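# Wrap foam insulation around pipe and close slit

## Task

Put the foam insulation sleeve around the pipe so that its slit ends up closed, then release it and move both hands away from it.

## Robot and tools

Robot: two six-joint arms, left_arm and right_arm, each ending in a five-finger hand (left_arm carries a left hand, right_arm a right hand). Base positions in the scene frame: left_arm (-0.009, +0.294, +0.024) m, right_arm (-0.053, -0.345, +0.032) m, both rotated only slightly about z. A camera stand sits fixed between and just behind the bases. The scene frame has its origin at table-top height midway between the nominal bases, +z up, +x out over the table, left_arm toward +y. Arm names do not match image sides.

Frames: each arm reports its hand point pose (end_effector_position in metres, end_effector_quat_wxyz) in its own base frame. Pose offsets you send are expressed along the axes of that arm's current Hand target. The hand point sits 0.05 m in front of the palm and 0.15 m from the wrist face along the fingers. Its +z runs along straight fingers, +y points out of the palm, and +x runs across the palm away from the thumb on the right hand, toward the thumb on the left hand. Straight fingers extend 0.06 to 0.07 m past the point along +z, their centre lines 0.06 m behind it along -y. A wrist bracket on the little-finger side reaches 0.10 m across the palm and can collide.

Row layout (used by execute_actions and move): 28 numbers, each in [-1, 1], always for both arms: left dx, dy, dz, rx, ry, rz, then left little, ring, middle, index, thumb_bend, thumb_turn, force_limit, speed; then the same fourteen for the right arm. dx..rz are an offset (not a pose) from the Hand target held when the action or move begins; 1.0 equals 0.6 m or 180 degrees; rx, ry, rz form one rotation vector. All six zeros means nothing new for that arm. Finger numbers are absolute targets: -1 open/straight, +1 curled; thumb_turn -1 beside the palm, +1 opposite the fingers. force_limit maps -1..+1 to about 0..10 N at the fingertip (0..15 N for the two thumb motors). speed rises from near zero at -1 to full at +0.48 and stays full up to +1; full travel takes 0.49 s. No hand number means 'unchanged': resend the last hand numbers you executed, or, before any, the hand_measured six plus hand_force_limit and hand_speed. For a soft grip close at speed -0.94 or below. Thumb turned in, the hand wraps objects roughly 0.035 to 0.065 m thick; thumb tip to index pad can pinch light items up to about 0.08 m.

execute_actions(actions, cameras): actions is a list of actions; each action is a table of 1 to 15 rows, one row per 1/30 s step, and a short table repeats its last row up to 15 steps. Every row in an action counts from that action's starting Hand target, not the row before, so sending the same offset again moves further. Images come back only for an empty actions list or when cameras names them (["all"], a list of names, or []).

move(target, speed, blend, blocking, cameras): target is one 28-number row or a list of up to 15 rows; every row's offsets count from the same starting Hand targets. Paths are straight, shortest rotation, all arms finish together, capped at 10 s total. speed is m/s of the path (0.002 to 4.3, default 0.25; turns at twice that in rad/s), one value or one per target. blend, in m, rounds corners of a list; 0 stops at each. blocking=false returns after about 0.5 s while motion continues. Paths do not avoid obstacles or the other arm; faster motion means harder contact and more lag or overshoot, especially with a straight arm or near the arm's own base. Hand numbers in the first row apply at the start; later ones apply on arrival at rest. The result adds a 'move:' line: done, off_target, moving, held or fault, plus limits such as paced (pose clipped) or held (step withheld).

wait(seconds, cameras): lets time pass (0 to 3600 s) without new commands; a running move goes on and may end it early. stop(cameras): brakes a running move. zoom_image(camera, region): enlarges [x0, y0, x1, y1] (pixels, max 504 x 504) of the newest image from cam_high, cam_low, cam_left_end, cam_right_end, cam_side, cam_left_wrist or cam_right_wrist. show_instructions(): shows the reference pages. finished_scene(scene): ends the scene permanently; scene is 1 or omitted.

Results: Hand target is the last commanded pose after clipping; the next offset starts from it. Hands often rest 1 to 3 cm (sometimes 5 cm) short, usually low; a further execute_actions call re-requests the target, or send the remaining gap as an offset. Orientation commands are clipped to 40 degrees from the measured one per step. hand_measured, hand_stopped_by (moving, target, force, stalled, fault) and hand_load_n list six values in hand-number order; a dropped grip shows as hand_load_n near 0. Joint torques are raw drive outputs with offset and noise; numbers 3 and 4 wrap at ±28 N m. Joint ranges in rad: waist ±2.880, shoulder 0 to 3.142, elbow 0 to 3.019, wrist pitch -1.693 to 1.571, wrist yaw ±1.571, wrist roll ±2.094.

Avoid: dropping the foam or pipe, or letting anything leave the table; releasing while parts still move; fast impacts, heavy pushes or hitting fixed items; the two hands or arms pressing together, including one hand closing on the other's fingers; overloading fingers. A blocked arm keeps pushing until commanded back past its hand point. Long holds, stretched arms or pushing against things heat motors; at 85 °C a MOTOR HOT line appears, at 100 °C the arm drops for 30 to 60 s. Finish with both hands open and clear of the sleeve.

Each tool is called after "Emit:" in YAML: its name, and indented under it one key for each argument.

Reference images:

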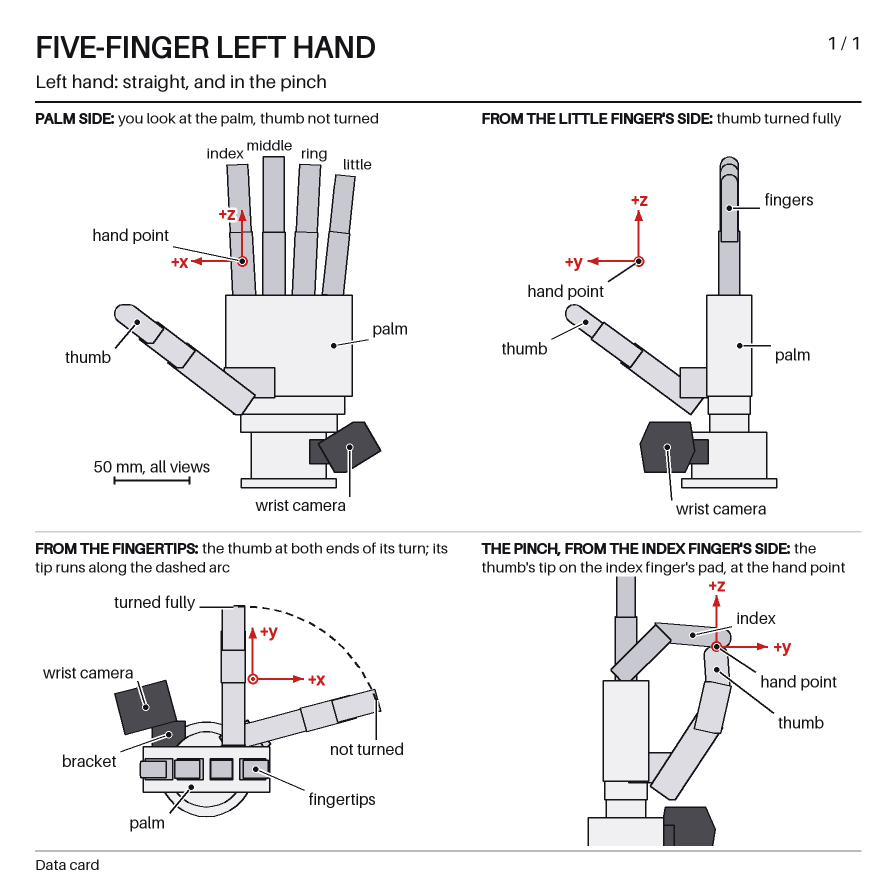

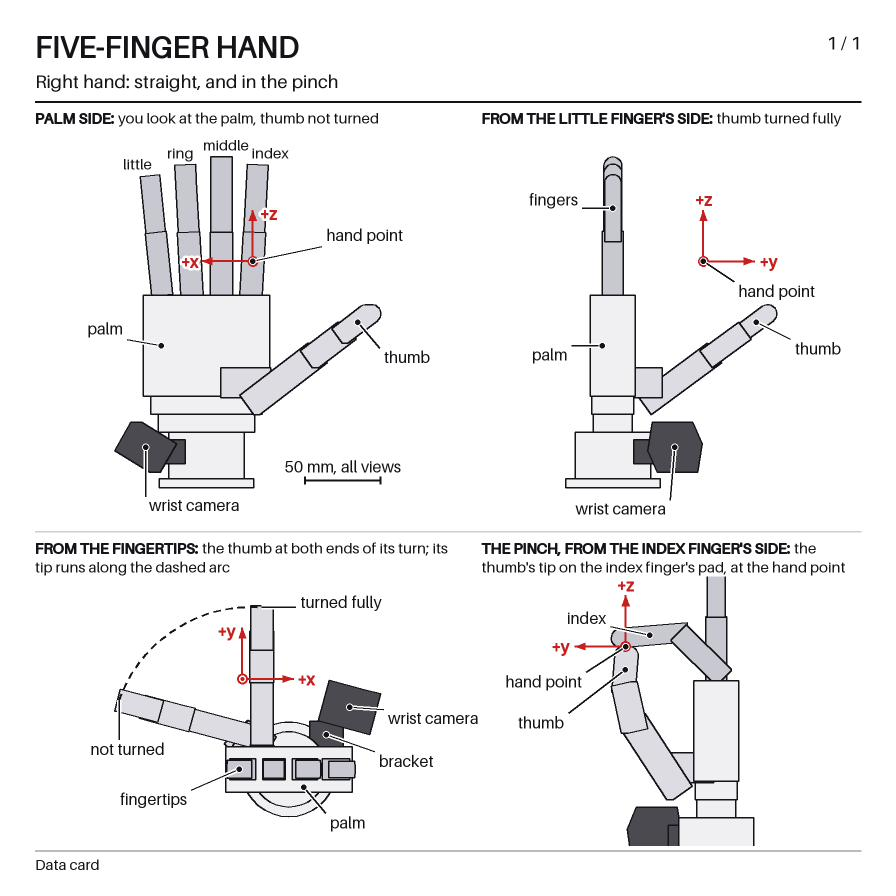

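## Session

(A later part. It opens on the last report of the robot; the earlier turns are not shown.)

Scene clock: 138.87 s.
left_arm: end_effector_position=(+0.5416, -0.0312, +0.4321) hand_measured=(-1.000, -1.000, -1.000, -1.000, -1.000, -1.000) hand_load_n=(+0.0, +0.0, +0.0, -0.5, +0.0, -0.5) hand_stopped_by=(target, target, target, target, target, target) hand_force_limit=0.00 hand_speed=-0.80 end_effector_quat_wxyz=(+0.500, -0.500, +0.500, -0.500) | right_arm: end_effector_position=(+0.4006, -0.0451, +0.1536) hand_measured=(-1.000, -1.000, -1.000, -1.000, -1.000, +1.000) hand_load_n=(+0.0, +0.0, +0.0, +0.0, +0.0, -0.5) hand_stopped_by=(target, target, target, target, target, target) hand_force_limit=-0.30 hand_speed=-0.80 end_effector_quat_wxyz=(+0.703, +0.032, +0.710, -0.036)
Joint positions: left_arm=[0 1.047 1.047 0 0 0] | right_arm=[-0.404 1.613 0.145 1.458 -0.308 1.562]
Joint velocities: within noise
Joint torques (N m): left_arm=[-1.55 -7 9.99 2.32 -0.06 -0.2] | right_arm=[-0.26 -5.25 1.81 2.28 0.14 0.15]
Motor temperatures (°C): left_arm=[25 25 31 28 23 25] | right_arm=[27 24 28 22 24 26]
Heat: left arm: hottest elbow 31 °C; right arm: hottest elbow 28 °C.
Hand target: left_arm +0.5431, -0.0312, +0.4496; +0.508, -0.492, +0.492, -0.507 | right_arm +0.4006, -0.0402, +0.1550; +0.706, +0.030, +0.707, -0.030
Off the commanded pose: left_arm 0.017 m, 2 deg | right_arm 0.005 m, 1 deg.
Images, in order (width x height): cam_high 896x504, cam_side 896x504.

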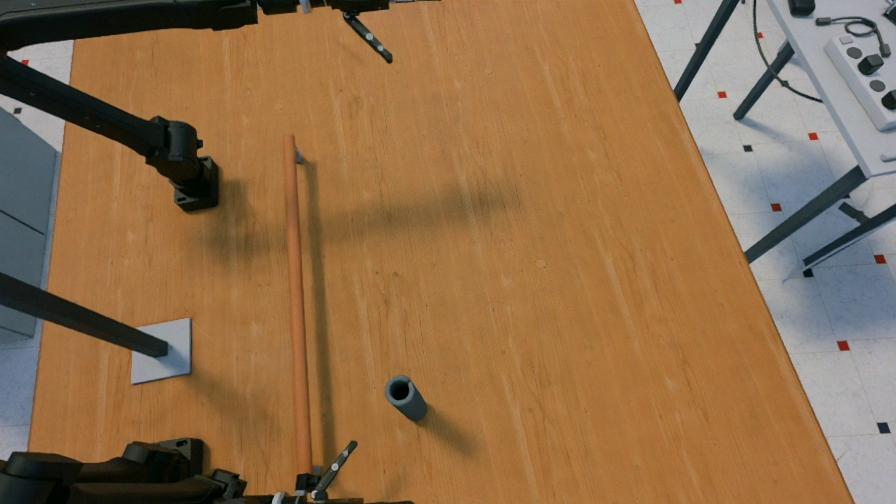

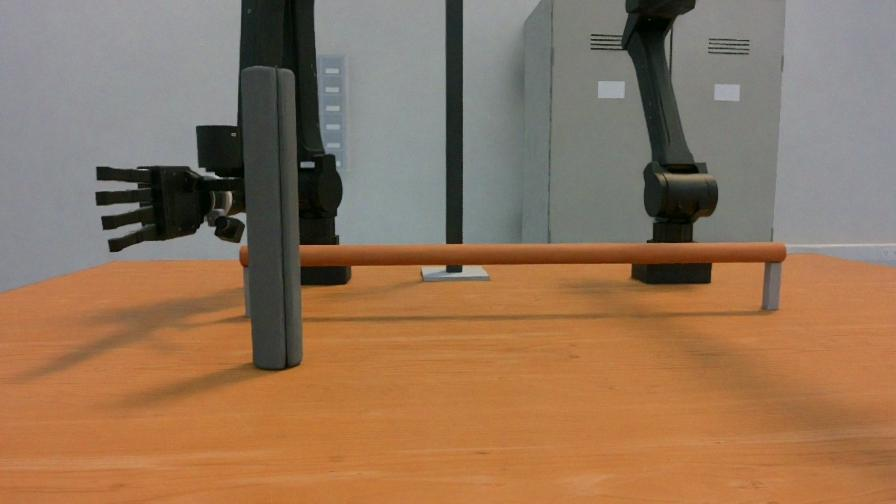

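Emit:
move:
  target:
    - [0,0,0,0,0,0,-1,-1,-1,-1,-1,-1,0,-0.8,-0.08,0,0,0,0,0,-1,-1,-1,-1,-1,1,-0.3,-0.8]
    - [0,0,0,0,0,0,-1,-1,-1,-1,-1,-1,0,-0.8,-0.08,0,0,0.0833,0,0,-1,-1,-1,-1,-1,1,-0.3,-0.8]
  speed: 0.1
  cameras: ["cam_high"]

Scene clock: 143.07 s.
left_arm: end_effector_position=(+0.5416, -0.0312, +0.4321) hand_measured=(-1.000, -1.000, -1.000, -1.000, -1.000, -1.000) hand_load_n=(+0.0, +0.0, +0.0, +0.0, +0.0, -0.5) hand_stopped_by=(target, target, target, target, target, target) hand_force_limit=0.00 hand_speed=-0.80 end_effector_quat_wxyz=(+0.500, -0.500, +0.500, -0.500) | right_arm: end_effector_position=(+0.4003, -0.0451, +0.1983) hand_measured=(-1.000, -1.000, -1.000, -1.000, -1.000, +1.000) hand_load_n=(+0.0, +0.0, +0.0, +0.0, +0.0, +0.0) hand_stopped_by=(target, target, target, target, target, target) hand_force_limit=-0.30 hand_speed=-0.80 end_effector_quat_wxyz=(+0.692, +0.126, +0.699, -0.126)
Joint positions: left_arm=[0 1.047 1.047 0 0 0] | right_arm=[-0.165 1.197 0.114 1.073 0.192 1.571]
Joint torques (N m): left_arm=[-1.61 -6.89 9.98 2.39 -0.07 -0.19] | right_arm=[-0.97 -4.89 4.3 1.33 0.11 0.08]
Heat: left arm: hottest elbow 31 °C; right arm: hottest elbow 28 °C.
Hand target: left_arm +0.5431, -0.0312, +0.4496; +0.508, -0.492, +0.492, -0.507 | right_arm +0.4007, -0.0402, +0.2030; +0.696, +0.122, +0.697, -0.122
Off the commanded pose: left_arm 0.017 m, 2 deg | right_arm 0.007 m, 1 deg.
move: done

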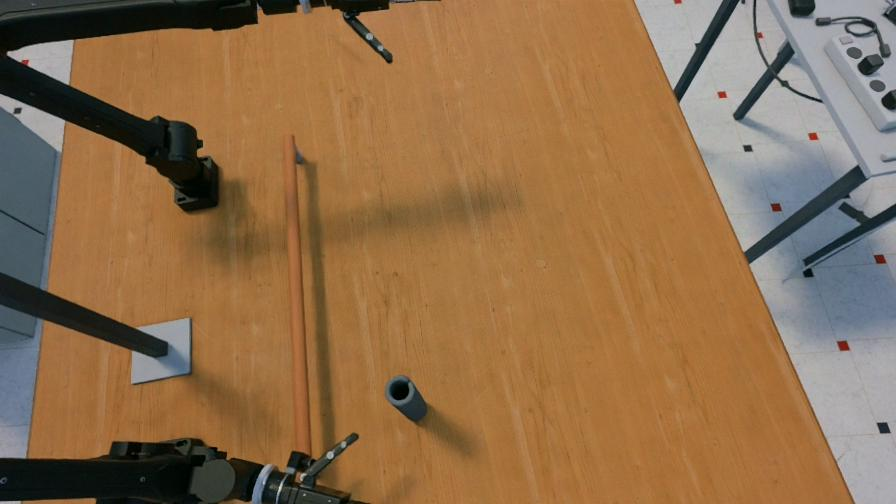

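Emit:
move:
  target:
    - [0,0,0,0,0,0,-1,-1,-1,-1,-1,-1,0,-0.8,0,0.033,-0.053,0,0,0,-1,-1,-1,-1,-1,1,-0.3,-0.8]
    - [0,0,0,0,0,0,-1,-1,-1,-1,-1,-1,0,-0.8,0,0.11,0.011,0,0,0,-1,-1,-1,-1,-1,1,-0.3,-0.8]
  speed: [0.1,0.06]
  cameras: ["cam_high","cam_right_wrist","cam_side"]

Scene clock: 145.77 s.
left_arm: end_effector_position=(+0.5416, -0.0312, +0.4321) hand_measured=(-1.000, -1.000, -1.000, -1.000, -1.000, -1.000) hand_load_n=(+0.0, -0.5, +0.0, +0.0, +0.0, -0.5) hand_stopped_by=(target, target, target, target, target, target) hand_force_limit=0.00 hand_speed=-0.80 end_effector_quat_wxyz=(+0.500, -0.500, +0.500, -0.500) | right_arm: end_effector_position=(+0.4198, +0.0136, +0.1886) hand_measured=(-1.000, -1.000, -1.000, -1.000, -1.000, +1.000) hand_load_n=(+0.0, +0.0, +0.0, +0.0, +0.0, -0.5) hand_stopped_by=(target, target, target, target, target, target) hand_force_limit=-0.30 hand_speed=-0.80 end_effector_quat_wxyz=(+0.682, +0.121, +0.709, -0.130)
Joint positions: left_arm=[0 1.047 1.047 0 0 0] | right_arm=[0.118 1.274 0.156 1.078 0.475 1.571]
Joint torques (N m): left_arm=[-1.79 -6.77 9.92 2.33 -0.08 -0.2] | right_arm=[-0.5 -4.13 5.85 2.41 0.14 0.1]
Heat: left arm: hottest elbow 31 °C; right arm: hottest waist 27 °C.
Hand target: left_arm +0.5431, -0.0312, +0.4496; +0.508, -0.492, +0.492, -0.507 | right_arm +0.4294, +0.0195, +0.2031; +0.696, +0.123, +0.696, -0.122
Off the commanded pose: left_arm 0.017 m, 2 deg | right_arm 0.018 m, 2 deg.
move: off_target (right_arm)
Images, in order (width x height): cam_high 896x504, cam_side 896x504, cam_right_wrist 672x504.

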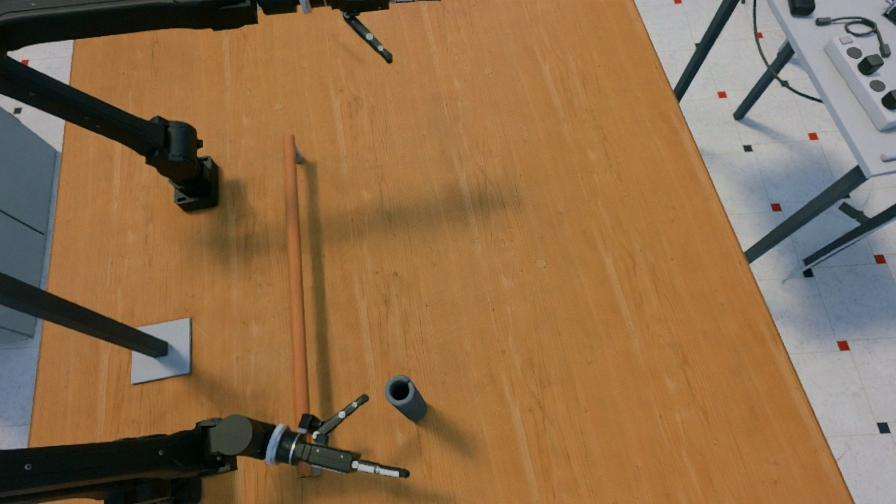

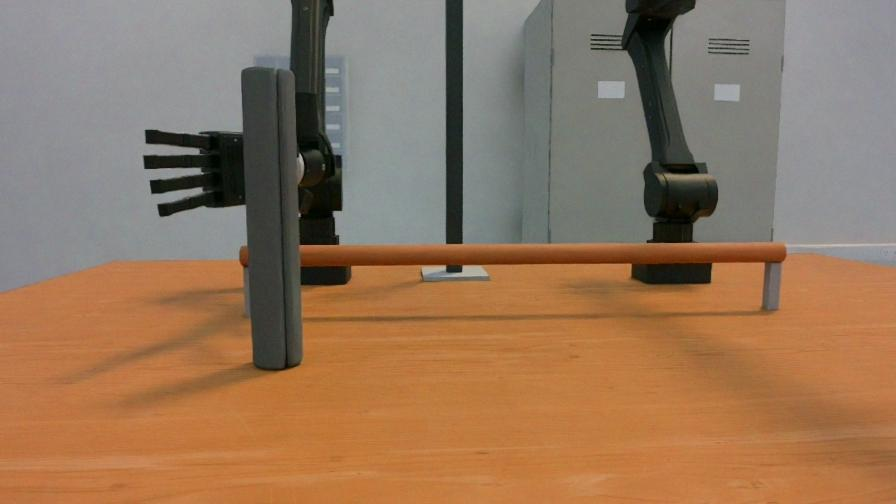

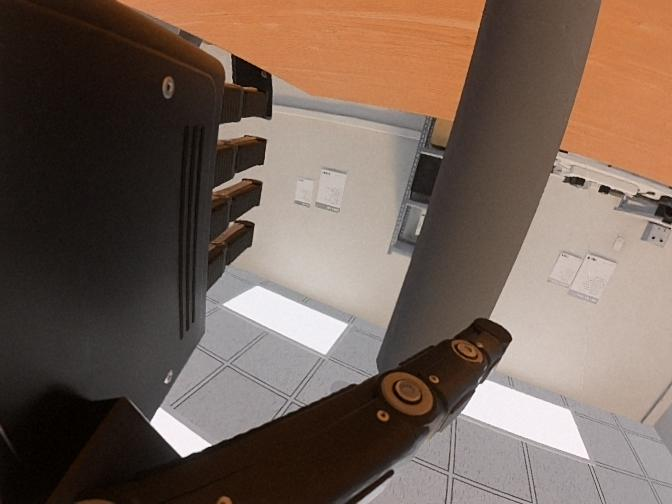

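Emit:
zoom_image:
  camera: "cam_high"
  region: [290, 360, 450, 480]

Scaled by 3.150.

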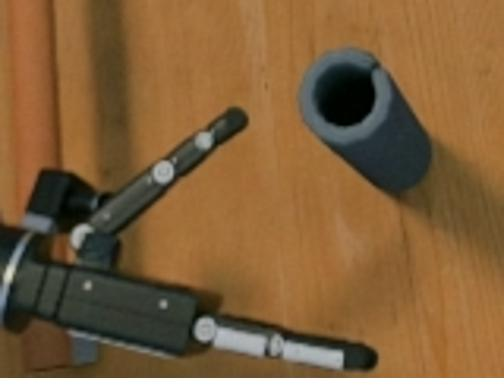

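Emit:
move:
  target: [0,0,0,0,0,0,-1,-1,-1,-1,-1,-1,0,-0.8,0,0.065,0.041,0,0,0,-1,-1,-1,-1,-1,1,-0.3,-0.8]
  speed: 0.05
  cameras: ["cam_high","cam_right_wrist"]

Emit:
zoom_image:
  camera: "cam_high"
  region: [320, 340, 460, 480]

Scene clock: 148.33 s.
left_arm: end_effector_position=(+0.5416, -0.0312, +0.4321) hand_measured=(-1.000, -1.000, -1.000, -1.000, -1.000, -1.000) hand_load_n=(+0.0, +0.0, +0.0, +0.0, +0.0, -0.5) hand_stopped_by=(target, target, target, target, target, target) hand_force_limit=0.00 hand_speed=-0.80 end_effector_quat_wxyz=(+0.500, -0.500, +0.500, -0.500) | right_arm: end_effector_position=(+0.4567, +0.0407, +0.1894) hand_measured=(-1.000, -1.000, -1.000, -1.000, -1.000, +1.000) hand_load_n=(+0.0, +0.5, +0.0, +0.0, +0.0, +0.0) hand_stopped_by=(target, target, target, target, target, target) hand_force_limit=-0.30 hand_speed=-0.80 end_effector_quat_wxyz=(+0.683, +0.120, +0.709, -0.131)
Joint positions: left_arm=[0 1.047 1.047 0 0 0] | right_arm=[0.205 1.392 0.261 1.091 0.562 1.571]
Joint torques (N m): left_arm=[-1.32 -7.12 9.91 2.33 -0.07 -0.22] | right_arm=[-0.03 -4.89 5.79 2.35 0.15 0.08]
Heat: left arm: hottest elbow 31 °C; right arm: hottest waist 27 °C.
Hand target: left_arm +0.5431, -0.0312, +0.4496; +0.508, -0.492, +0.492, -0.507 | right_arm +0.4657, +0.0478, +0.2029; +0.696, +0.122, +0.697, -0.122
Off the commanded pose: left_arm 0.017 m, 2 deg | right_arm 0.018 m, 2 deg.
move: off_target (right_arm)

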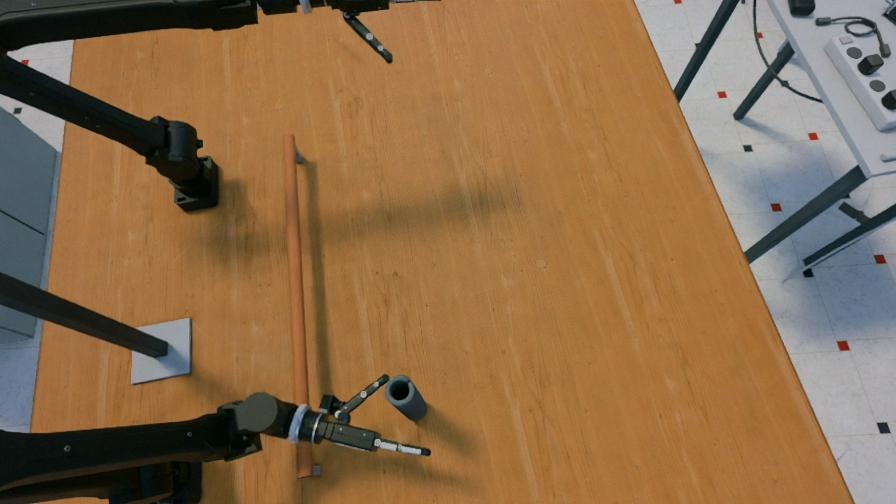

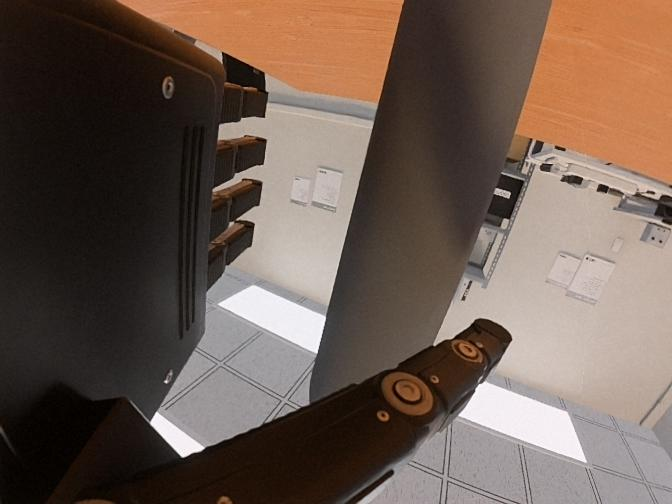

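Scaled by 3.600.

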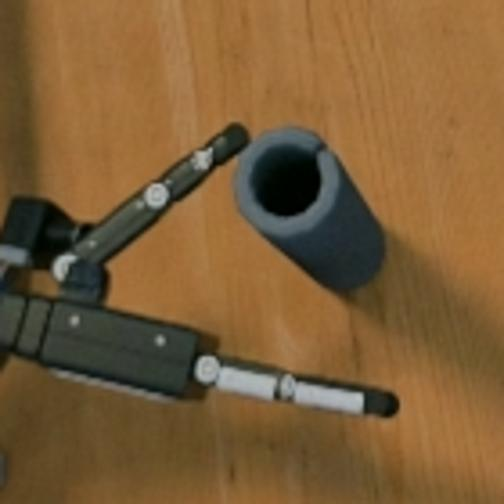

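Emit:
move:
  target:
    - [0,0,0,0,0,0,-1,-1,-1,-1,-1,-1,0,-0.8,0,0.0225,0.012,0,0,0,-1,-1,-1,-1,-1,1,-0.3,-0.8]
    - [0,0,0,0,0,0,-1,-1,-1,-1,-1,-1,0,-0.8,0.125,0.0225,0.012,0,0,0,-1,-1,-1,-1,-1,1,-0.3,-0.8]
  speed: [0.03,0.05]
  cameras: ["cam_high","cam_right_wrist"]

Emit:
zoom_image:
  camera: "cam_high"
  region: [320, 340, 460, 480]

Scene clock: 151.70 s.
left_arm: end_effector_position=(+0.5416, -0.0312, +0.4321) hand_measured=(-1.000, -1.000, -1.000, -1.000, -1.000, -1.000) hand_load_n=(+0.0, +0.0, +0.0, +0.0, +0.0, -0.5) hand_stopped_by=(target, target, target, target, target, target) hand_force_limit=0.00 hand_speed=-0.80 end_effector_quat_wxyz=(+0.500, -0.500, +0.500, -0.500) | right_arm: end_effector_position=(+0.4733, +0.0516, +0.1228) hand_measured=(-1.000, -1.000, -1.000, -1.000, -1.000, +1.000) hand_load_n=(-0.5, +0.0, +0.0, +0.0, +0.0, +0.0) hand_stopped_by=(target, target, target, target, target, target) hand_force_limit=-0.30 hand_speed=-0.80 end_effector_quat_wxyz=(+0.687, +0.122, +0.704, -0.129)
Joint positions: left_arm=[0 1.047 1.047 0 0 0] | right_arm=[0.231 1.821 0.306 1.489 0.589 1.571]
Joint torques (N m): left_arm=[-1.73 -7.12 9.94 2.35 -0.06 -0.2] | right_arm=[-0.62 -7.18 2.61 2.26 0.11 0.07]
Heat: left arm: hottest elbow 31 °C; right arm: hottest waist 27 °C.
Hand target: left_arm +0.5431, -0.0312, +0.4496; +0.508, -0.492, +0.492, -0.507 | right_arm +0.4771, +0.0582, +0.1281; +0.696, +0.122, +0.697, -0.122
Off the commanded pose: left_arm 0.017 m, 2 deg | right_arm 0.009 m, 2 deg.
move: done

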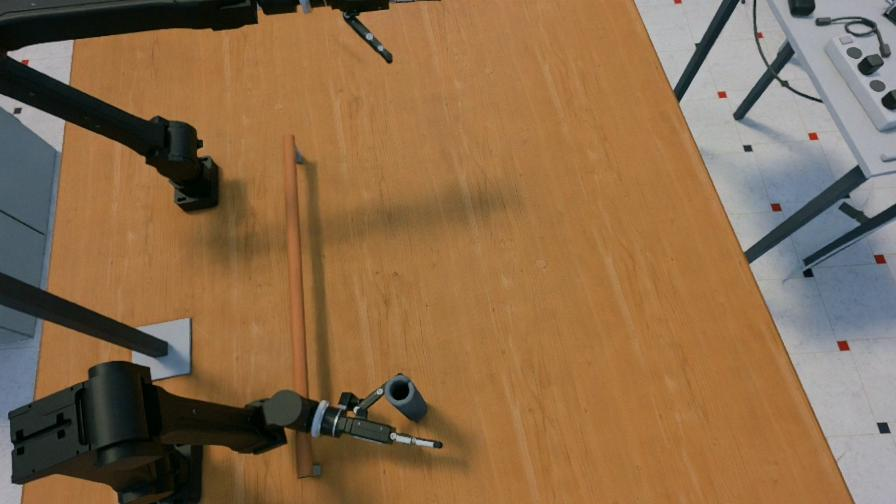

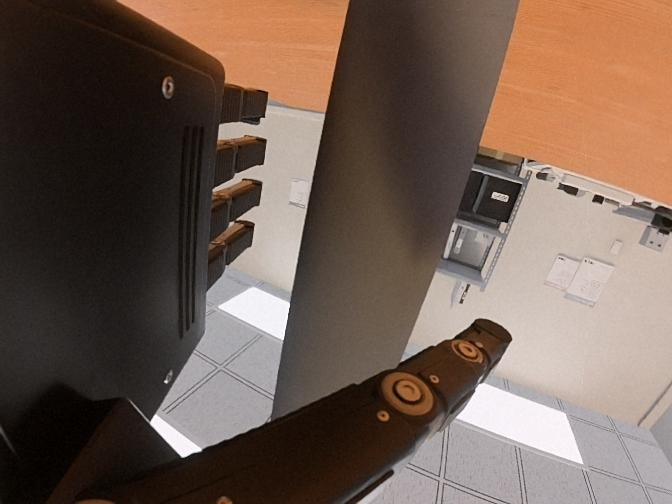

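Scaled by 3.600.

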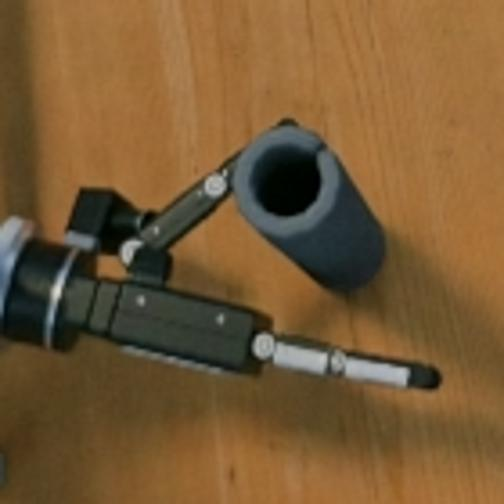

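Emit:
move:
  target: [0,0,0,0,0,0,-1,-1,-1,-1,-1,-1,0,-0.8,0,-0.025,0.002,0,0,0,-1,-1,-1,-1,-1,1,-0.3,-0.8]
  speed: 0.03
  cameras: ["cam_high"]

Emit:
zoom_image:
  camera: "cam_high"
  region: [320, 340, 460, 480]

Scene clock: 153.07 s.
left_arm: end_effector_position=(+0.5416, -0.0312, +0.4321) hand_measured=(-1.000, -1.000, -1.000, -1.000, -1.000, -1.000) hand_load_n=(+0.0, +0.0, +0.0, +0.0, +0.0, -0.5) hand_stopped_by=(target, target, target, target, target, target) hand_force_limit=0.00 hand_speed=-0.80 end_effector_quat_wxyz=(+0.500, -0.500, +0.500, -0.500) | right_arm: end_effector_position=(+0.4744, +0.0494, +0.1273) hand_measured=(-1.000, -1.000, -1.000, -1.000, -1.000, +1.000) hand_load_n=(+0.0, +0.0, +0.0, +0.0, +0.0, +0.0) hand_stopped_by=(target, target, target, target, target, target) hand_force_limit=-0.30 hand_speed=-0.80 end_effector_quat_wxyz=(+0.694, +0.118, +0.700, -0.120)
Joint positions: left_arm=[0 1.047 1.047 0 0 0] | right_arm=[0.209 1.821 0.306 1.506 0.548 1.571]
Joint torques (N m): left_arm=[-1.85 -7.12 9.91 2.3 -0.07 -0.19] | right_arm=[-2.96 -7.53 1.22 2.19 -0.09 0.09]
Heat: left arm: hottest elbow 31 °C; right arm: hottest waist 27 °C.
Hand target: left_arm +0.5431, -0.0312, +0.4496; +0.508, -0.492, +0.492, -0.507 | right_arm +0.4731, +0.0436, +0.1281; +0.696, +0.122, +0.697, -0.122
Off the commanded pose: left_arm 0.017 m, 2 deg | right_arm 0.006 m, 1 deg.
move: done

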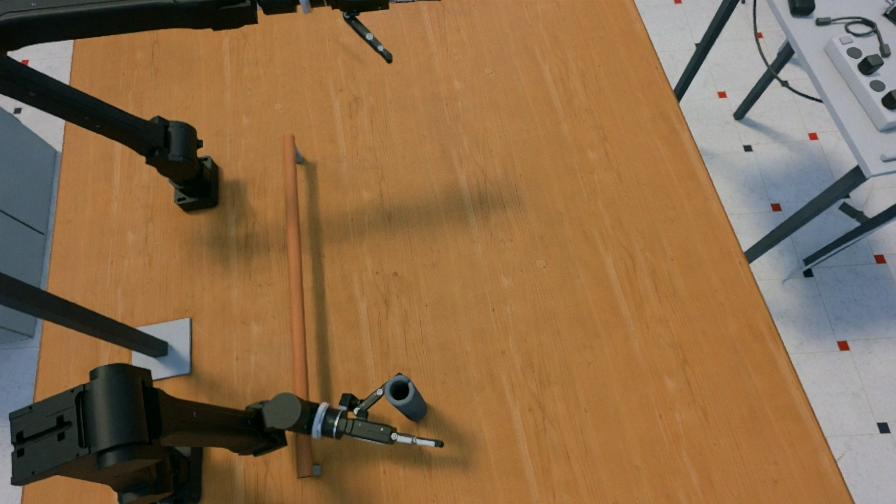

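Scaled by 3.600.

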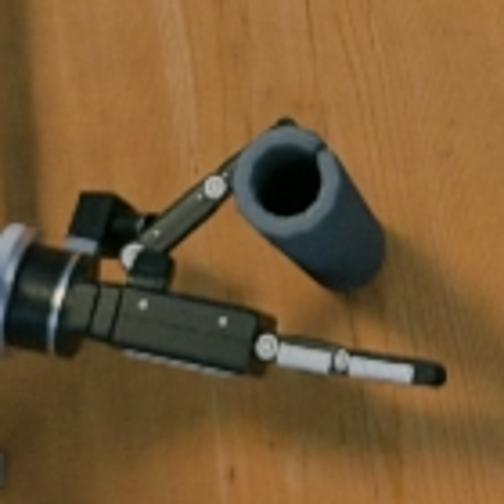

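Emit:
move:
  target: [0,0,0,0,0,0,-1,-1,-1,-1,-1,-1,0,-0.8,0,-0.016,0.0,0,0,0,-1,-1,-1,-1,-1,1,-0.3,-0.8]
  speed: 0.03
  cameras: ["cam_high"]

Emit:
zoom_image:
  camera: "cam_high"
  region: [320, 340, 460, 480]

Scene clock: 153.93 s.
left_arm: end_effector_position=(+0.5416, -0.0312, +0.4321) hand_measured=(-1.000, -1.000, -1.000, -1.000, -1.000, -1.000) hand_load_n=(+0.0, +0.0, +0.0, -0.5, +0.0, -0.5) hand_stopped_by=(target, target, target, target, target, target) hand_force_limit=0.00 hand_speed=-0.80 end_effector_quat_wxyz=(+0.500, -0.500, +0.500, -0.500) | right_arm: end_effector_position=(+0.4707, +0.0403, +0.1263) hand_measured=(-1.000, -1.000, -1.000, -1.000, -1.000, +1.000) hand_load_n=(+0.0, +0.0, +0.0, +0.0, +0.0, +0.0) hand_stopped_by=(target, target, target, target, target, target) hand_force_limit=-0.30 hand_speed=-0.80 end_effector_quat_wxyz=(+0.693, +0.117, +0.701, -0.120)
Joint positions: left_arm=[0 1.047 1.047 0 0 0] | right_arm=[0.179 1.821 0.292 1.518 0.517 1.571]
Joint torques (N m): left_arm=[-1.9 -7 10 2.26 -0.07 -0.2] | right_arm=[-2.67 -7.88 1.35 2.09 -0.06 0.08]
Heat: left arm: hottest elbow 31 °C; right arm: hottest waist 27 °C.
Hand target: left_arm +0.5431, -0.0312, +0.4496; +0.508, -0.492, +0.492, -0.507 | right_arm +0.4699, +0.0346, +0.1281; +0.696, +0.122, +0.696, -0.122
Off the commanded pose: left_arm 0.017 m, 2 deg | right_arm 0.006 m, 1 deg.
move: done

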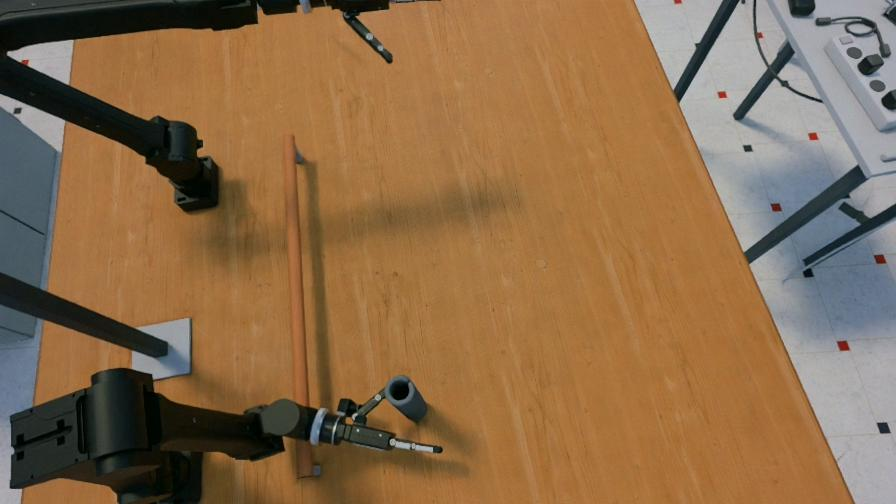

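Scaled by 3.600.

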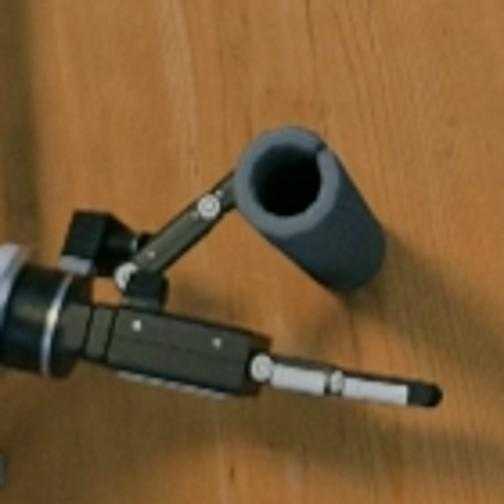

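Emit:
move:
  target: [0,0,0,0,0,0,-1,-1,-1,-1,-1,-1,0,-0.8,0,0,0,0,0,0,-1,-1,0.6,0.6,-1,1,-0.4,-0.75]
  speed: 0.03
  cameras: ["cam_high","cam_right_wrist","cam_side"]

Emit:
zoom_image:
  camera: "cam_high"
  region: [320, 340, 460, 480]

Scene clock: 156.43 s.
left_arm: end_effector_position=(+0.5416, -0.0312, +0.4321) hand_measured=(-1.000, -1.000, -1.000, -1.000, -1.000, -1.000) hand_load_n=(+0.0, +0.0, +0.0, +0.0, +0.0, +0.0) hand_stopped_by=(target, target, target, target, target, target) hand_force_limit=0.00 hand_speed=-0.80 end_effector_quat_wxyz=(+0.500, -0.500, +0.500, -0.500) | right_arm: end_effector_position=(+0.4707, +0.0403, +0.1263) hand_measured=(-1.000, -1.000, +0.380, +0.406, -1.000, +1.000) hand_load_n=(+0.0, +0.0, +2.5, +3.0, +0.5, +0.0) hand_stopped_by=(target, target, force, force, target, target) hand_force_limit=-0.40 hand_speed=-0.75 end_effector_quat_wxyz=(+0.693, +0.117, +0.701, -0.120)
Joint positions: left_arm=[0 1.047 1.047 0 0 0] | right_arm=[0.179 1.821 0.292 1.518 0.517 1.571]
Joint torques (N m): left_arm=[-1.67 -7.12 9.98 2.3 -0.07 -0.21] | right_arm=[-2.49 -7.77 1.32 2.17 -0.1 0.1]
Heat: left arm: hottest elbow 31 °C; right arm: hottest waist 27 °C.
Hand target: left_arm +0.5431, -0.0312, +0.4496; +0.508, -0.492, +0.492, -0.507 | right_arm +0.4699, +0.0346, +0.1281; +0.696, +0.122, +0.697, -0.122
Off the commanded pose: left_arm 0.017 m, 2 deg | right_arm 0.006 m, 1 deg.
move: done
Images, in order (width x height): cam_high 896x504, cam_side 896x504, cam_right_wrist 672x504.

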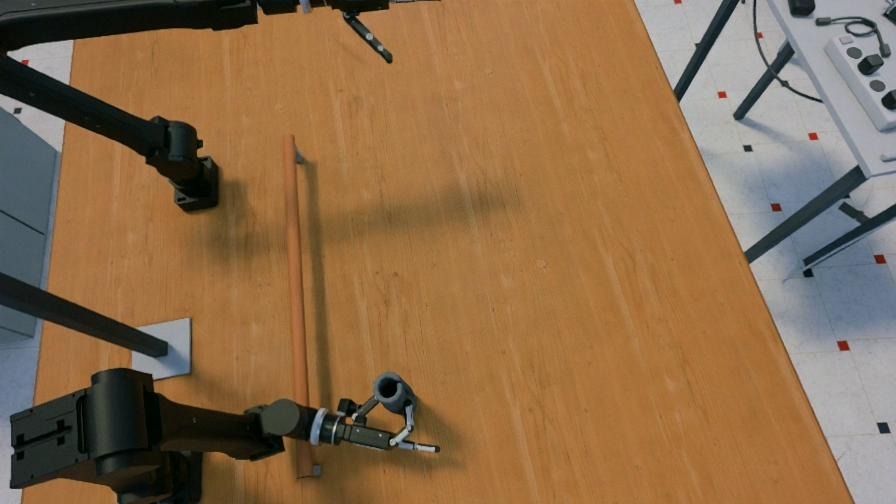

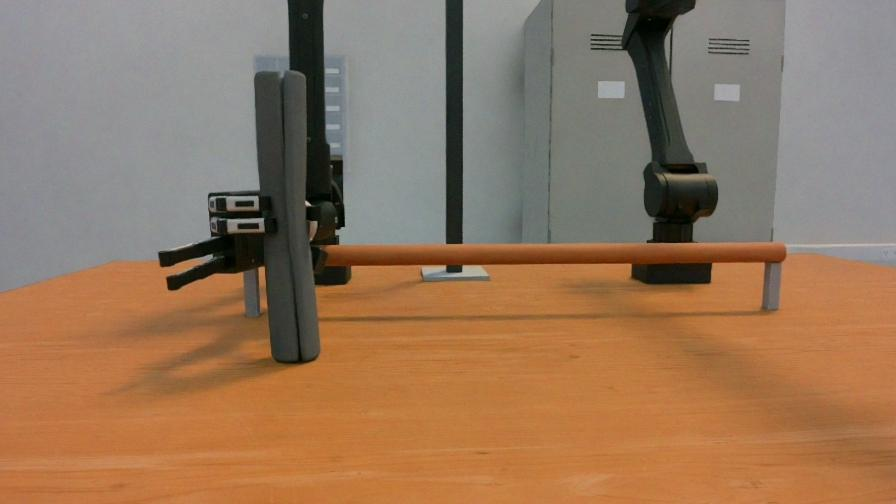

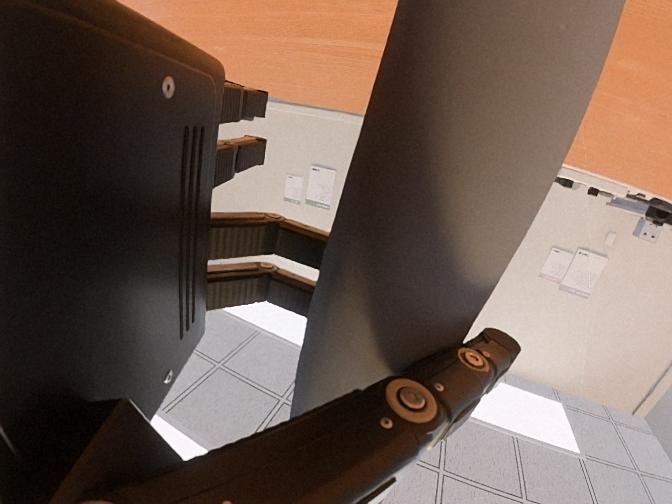

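Scaled by 3.600.

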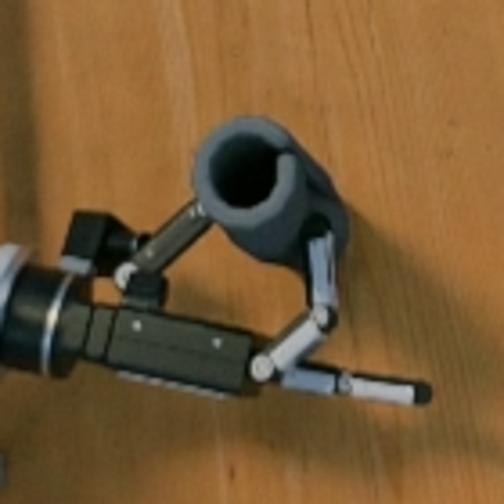

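Emit:
move:
  target: [0,0,0,0,0,0,-1,-1,-1,-1,-1,-1,0,-0.8,0,0,0,0,0,0,-1,-1,-1,-1,-1,1,-0.4,-0.85]
  speed: 0.03
  cameras: ["cam_high","cam_right_wrist","cam_side"]

Emit:
zoom_image:
  camera: "cam_high"
  region: [320, 340, 460, 480]

Scene clock: 161.10 s.
left_arm: end_effector_position=(+0.5416, -0.0312, +0.4321) hand_measured=(-1.000, -1.000, -1.000, -1.000, -1.000, -1.000) hand_load_n=(+0.0, +0.0, +0.0, +0.0, +0.0, -0.5) hand_stopped_by=(target, target, target, target, target, target) hand_force_limit=0.00 hand_speed=-0.80 end_effector_quat_wxyz=(+0.500, -0.500, +0.500, -0.500) | right_arm: end_effector_position=(+0.4707, +0.0403, +0.1263) hand_measured=(-1.000, -1.000, -1.000, -1.000, -1.000, +1.000) hand_load_n=(+0.0, +0.0, +0.0, +0.0, +0.0, +0.0) hand_stopped_by=(target, target, target, target, target, target) hand_force_limit=-0.40 hand_speed=-0.85 end_effector_quat_wxyz=(+0.693, +0.117, +0.701, -0.120)
Joint positions: left_arm=[0 1.047 1.047 0 0 0] | right_arm=[0.179 1.821 0.292 1.518 0.517 1.571]
Joint torques (N m): left_arm=[-1.79 -7.06 9.94 2.25 -0.07 -0.2] | right_arm=[-2.2 -7.82 1.31 2.18 -0.07 0.06]
Heat: left arm: hottest elbow 32 °C; right arm: hottest waist 27 °C.
Hand target: left_arm +0.5431, -0.0312, +0.4496; +0.508, -0.492, +0.492, -0.507 | right_arm +0.4699, +0.0346, +0.1281; +0.696, +0.122, +0.697, -0.122
Off the commanded pose: left_arm 0.017 m, 2 deg | right_arm 0.006 m, 1 deg.
move: done
Images, in order (width x height): cam_high 896x504, cam_side 896x504, cam_right_wrist 672x504.

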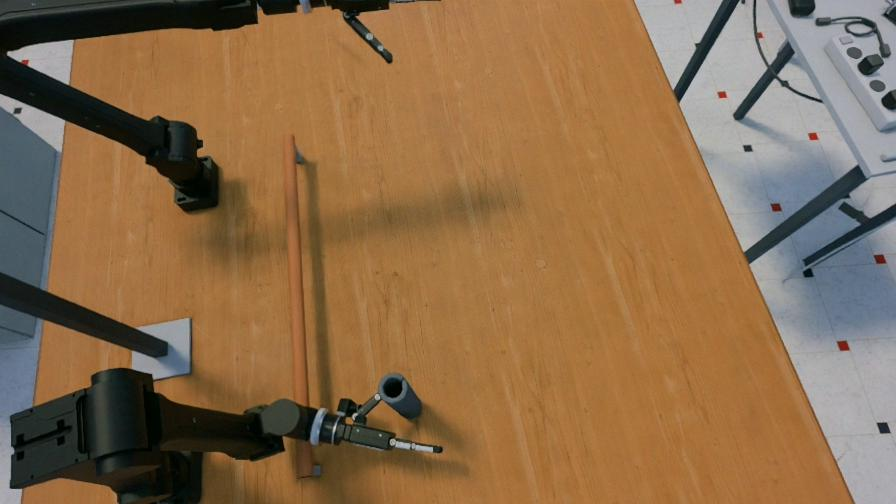

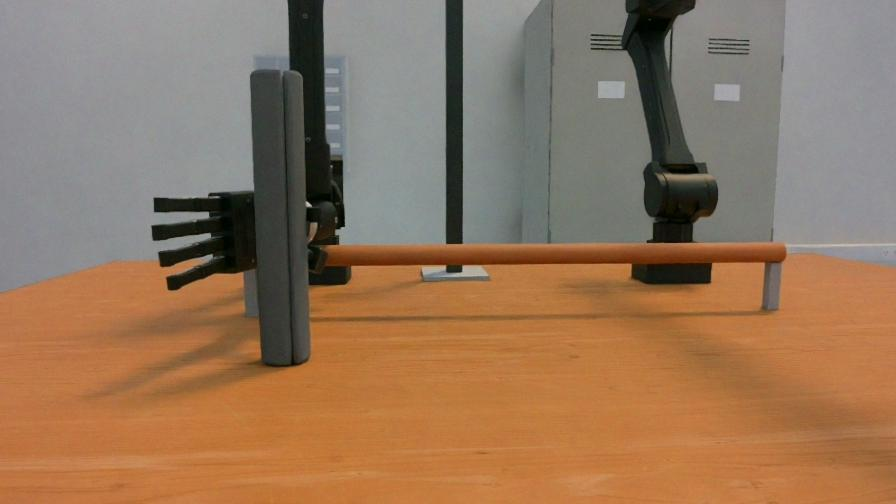

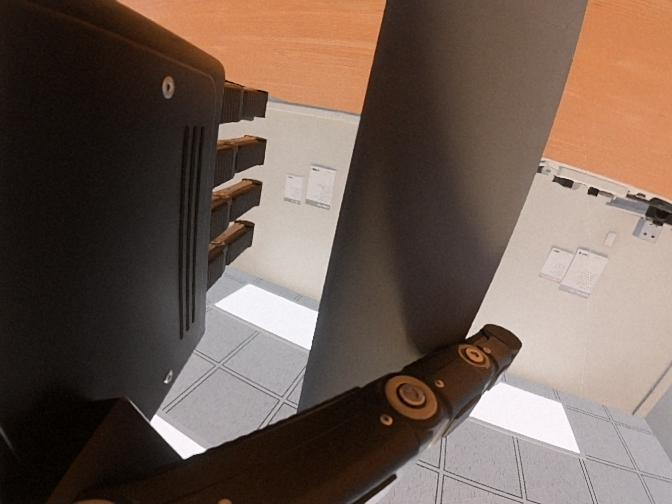

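Scaled by 3.600.

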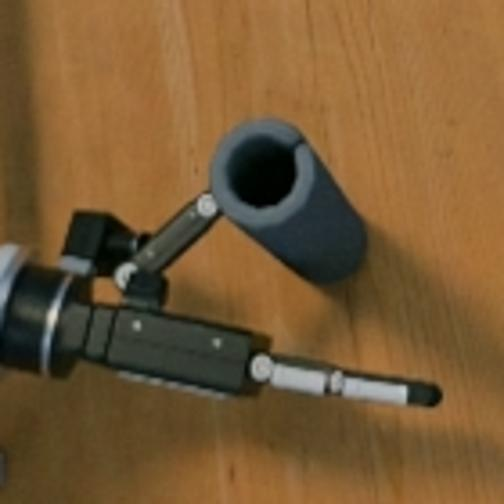

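Emit:
move:
  target: [0,0,0,0,0,0,-1,-1,-1,-1,-1,-1,0,-0.8,0,-0.0142,-0.0192,0,0,0,-1,-1,-1,-1,-1,1,-0.4,-0.85]
  speed: 0.03
  cameras: ["cam_high","cam_right_wrist"]

Emit:
zoom_image:
  camera: "cam_high"
  region: [320, 340, 460, 480]

Scene clock: 167.47 s.
left_arm: end_effector_position=(+0.5416, -0.0312, +0.4321) hand_measured=(-1.000, -1.000, -1.000, -1.000, -1.000, -1.000) hand_load_n=(+0.0, +0.0, +0.0, +0.0, +0.0, -0.5) hand_stopped_by=(target, target, target, target, target, target) hand_force_limit=0.00 hand_speed=-0.80 end_effector_quat_wxyz=(+0.500, -0.500, +0.500, -0.500) | right_arm: end_effector_position=(+0.4571, +0.0364, +0.1256) hand_measured=(-1.000, -1.000, -1.000, -1.000, -1.000, +1.000) hand_load_n=(+0.0, +0.0, +0.0, +0.0, +0.0, -0.5) hand_stopped_by=(target, target, target, target, target, target) hand_force_limit=-0.40 hand_speed=-0.85 end_effector_quat_wxyz=(+0.693, +0.117, +0.702, -0.120)
Joint positions: left_arm=[0 1.047 1.047 0 0 0] | right_arm=[0.173 1.821 0.255 1.553 0.51 1.571]
Joint torques (N m): left_arm=[-1.79 -6.95 9.92 2.32 -0.07 -0.2] | right_arm=[-2.37 -7.41 0.99 2.33 -0.06 0.09]
Heat: left arm: hottest elbow 32 °C; right arm: hottest waist 27 °C.
Hand target: left_arm +0.5431, -0.0312, +0.4496; +0.508, -0.492, +0.492, -0.507 | right_arm +0.4561, +0.0305, +0.1280; +0.696, +0.122, +0.697, -0.122
Off the commanded pose: left_arm 0.017 m, 2 deg | right_arm 0.006 m, 1 deg.
joint sent to its limit (right arm) — joint 4 (wrist pitch), upper limit. The joint targets still meet the commanded pose.
move: done

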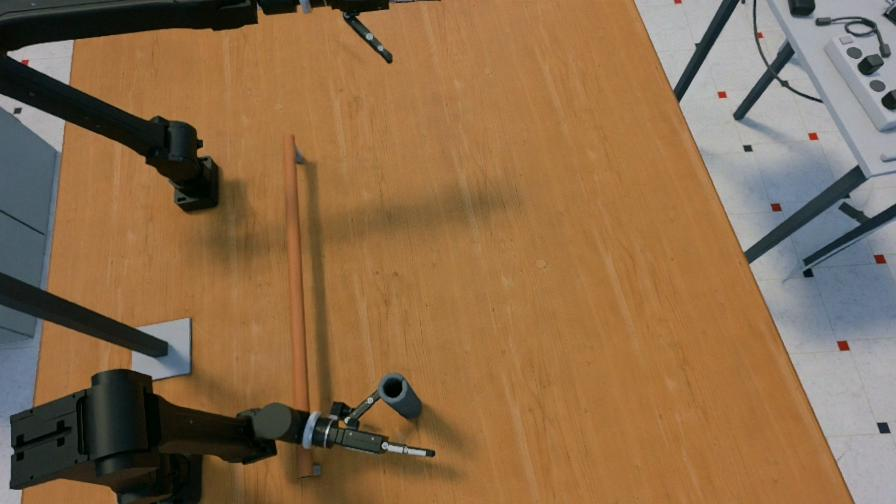

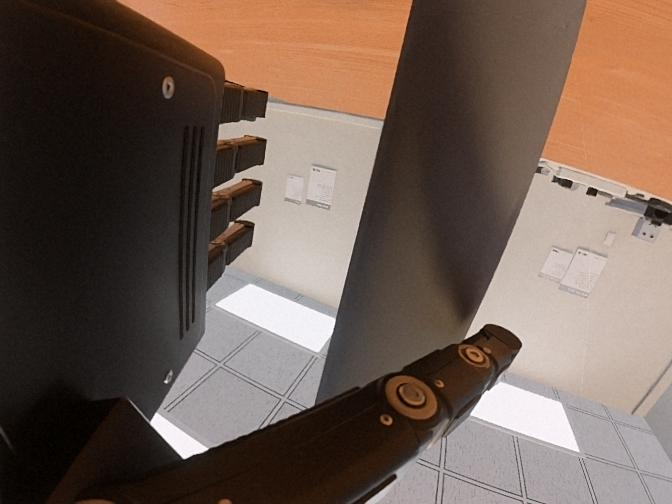

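Scaled by 3.600.

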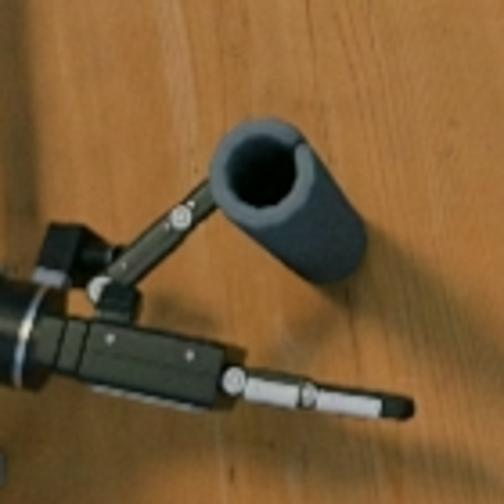

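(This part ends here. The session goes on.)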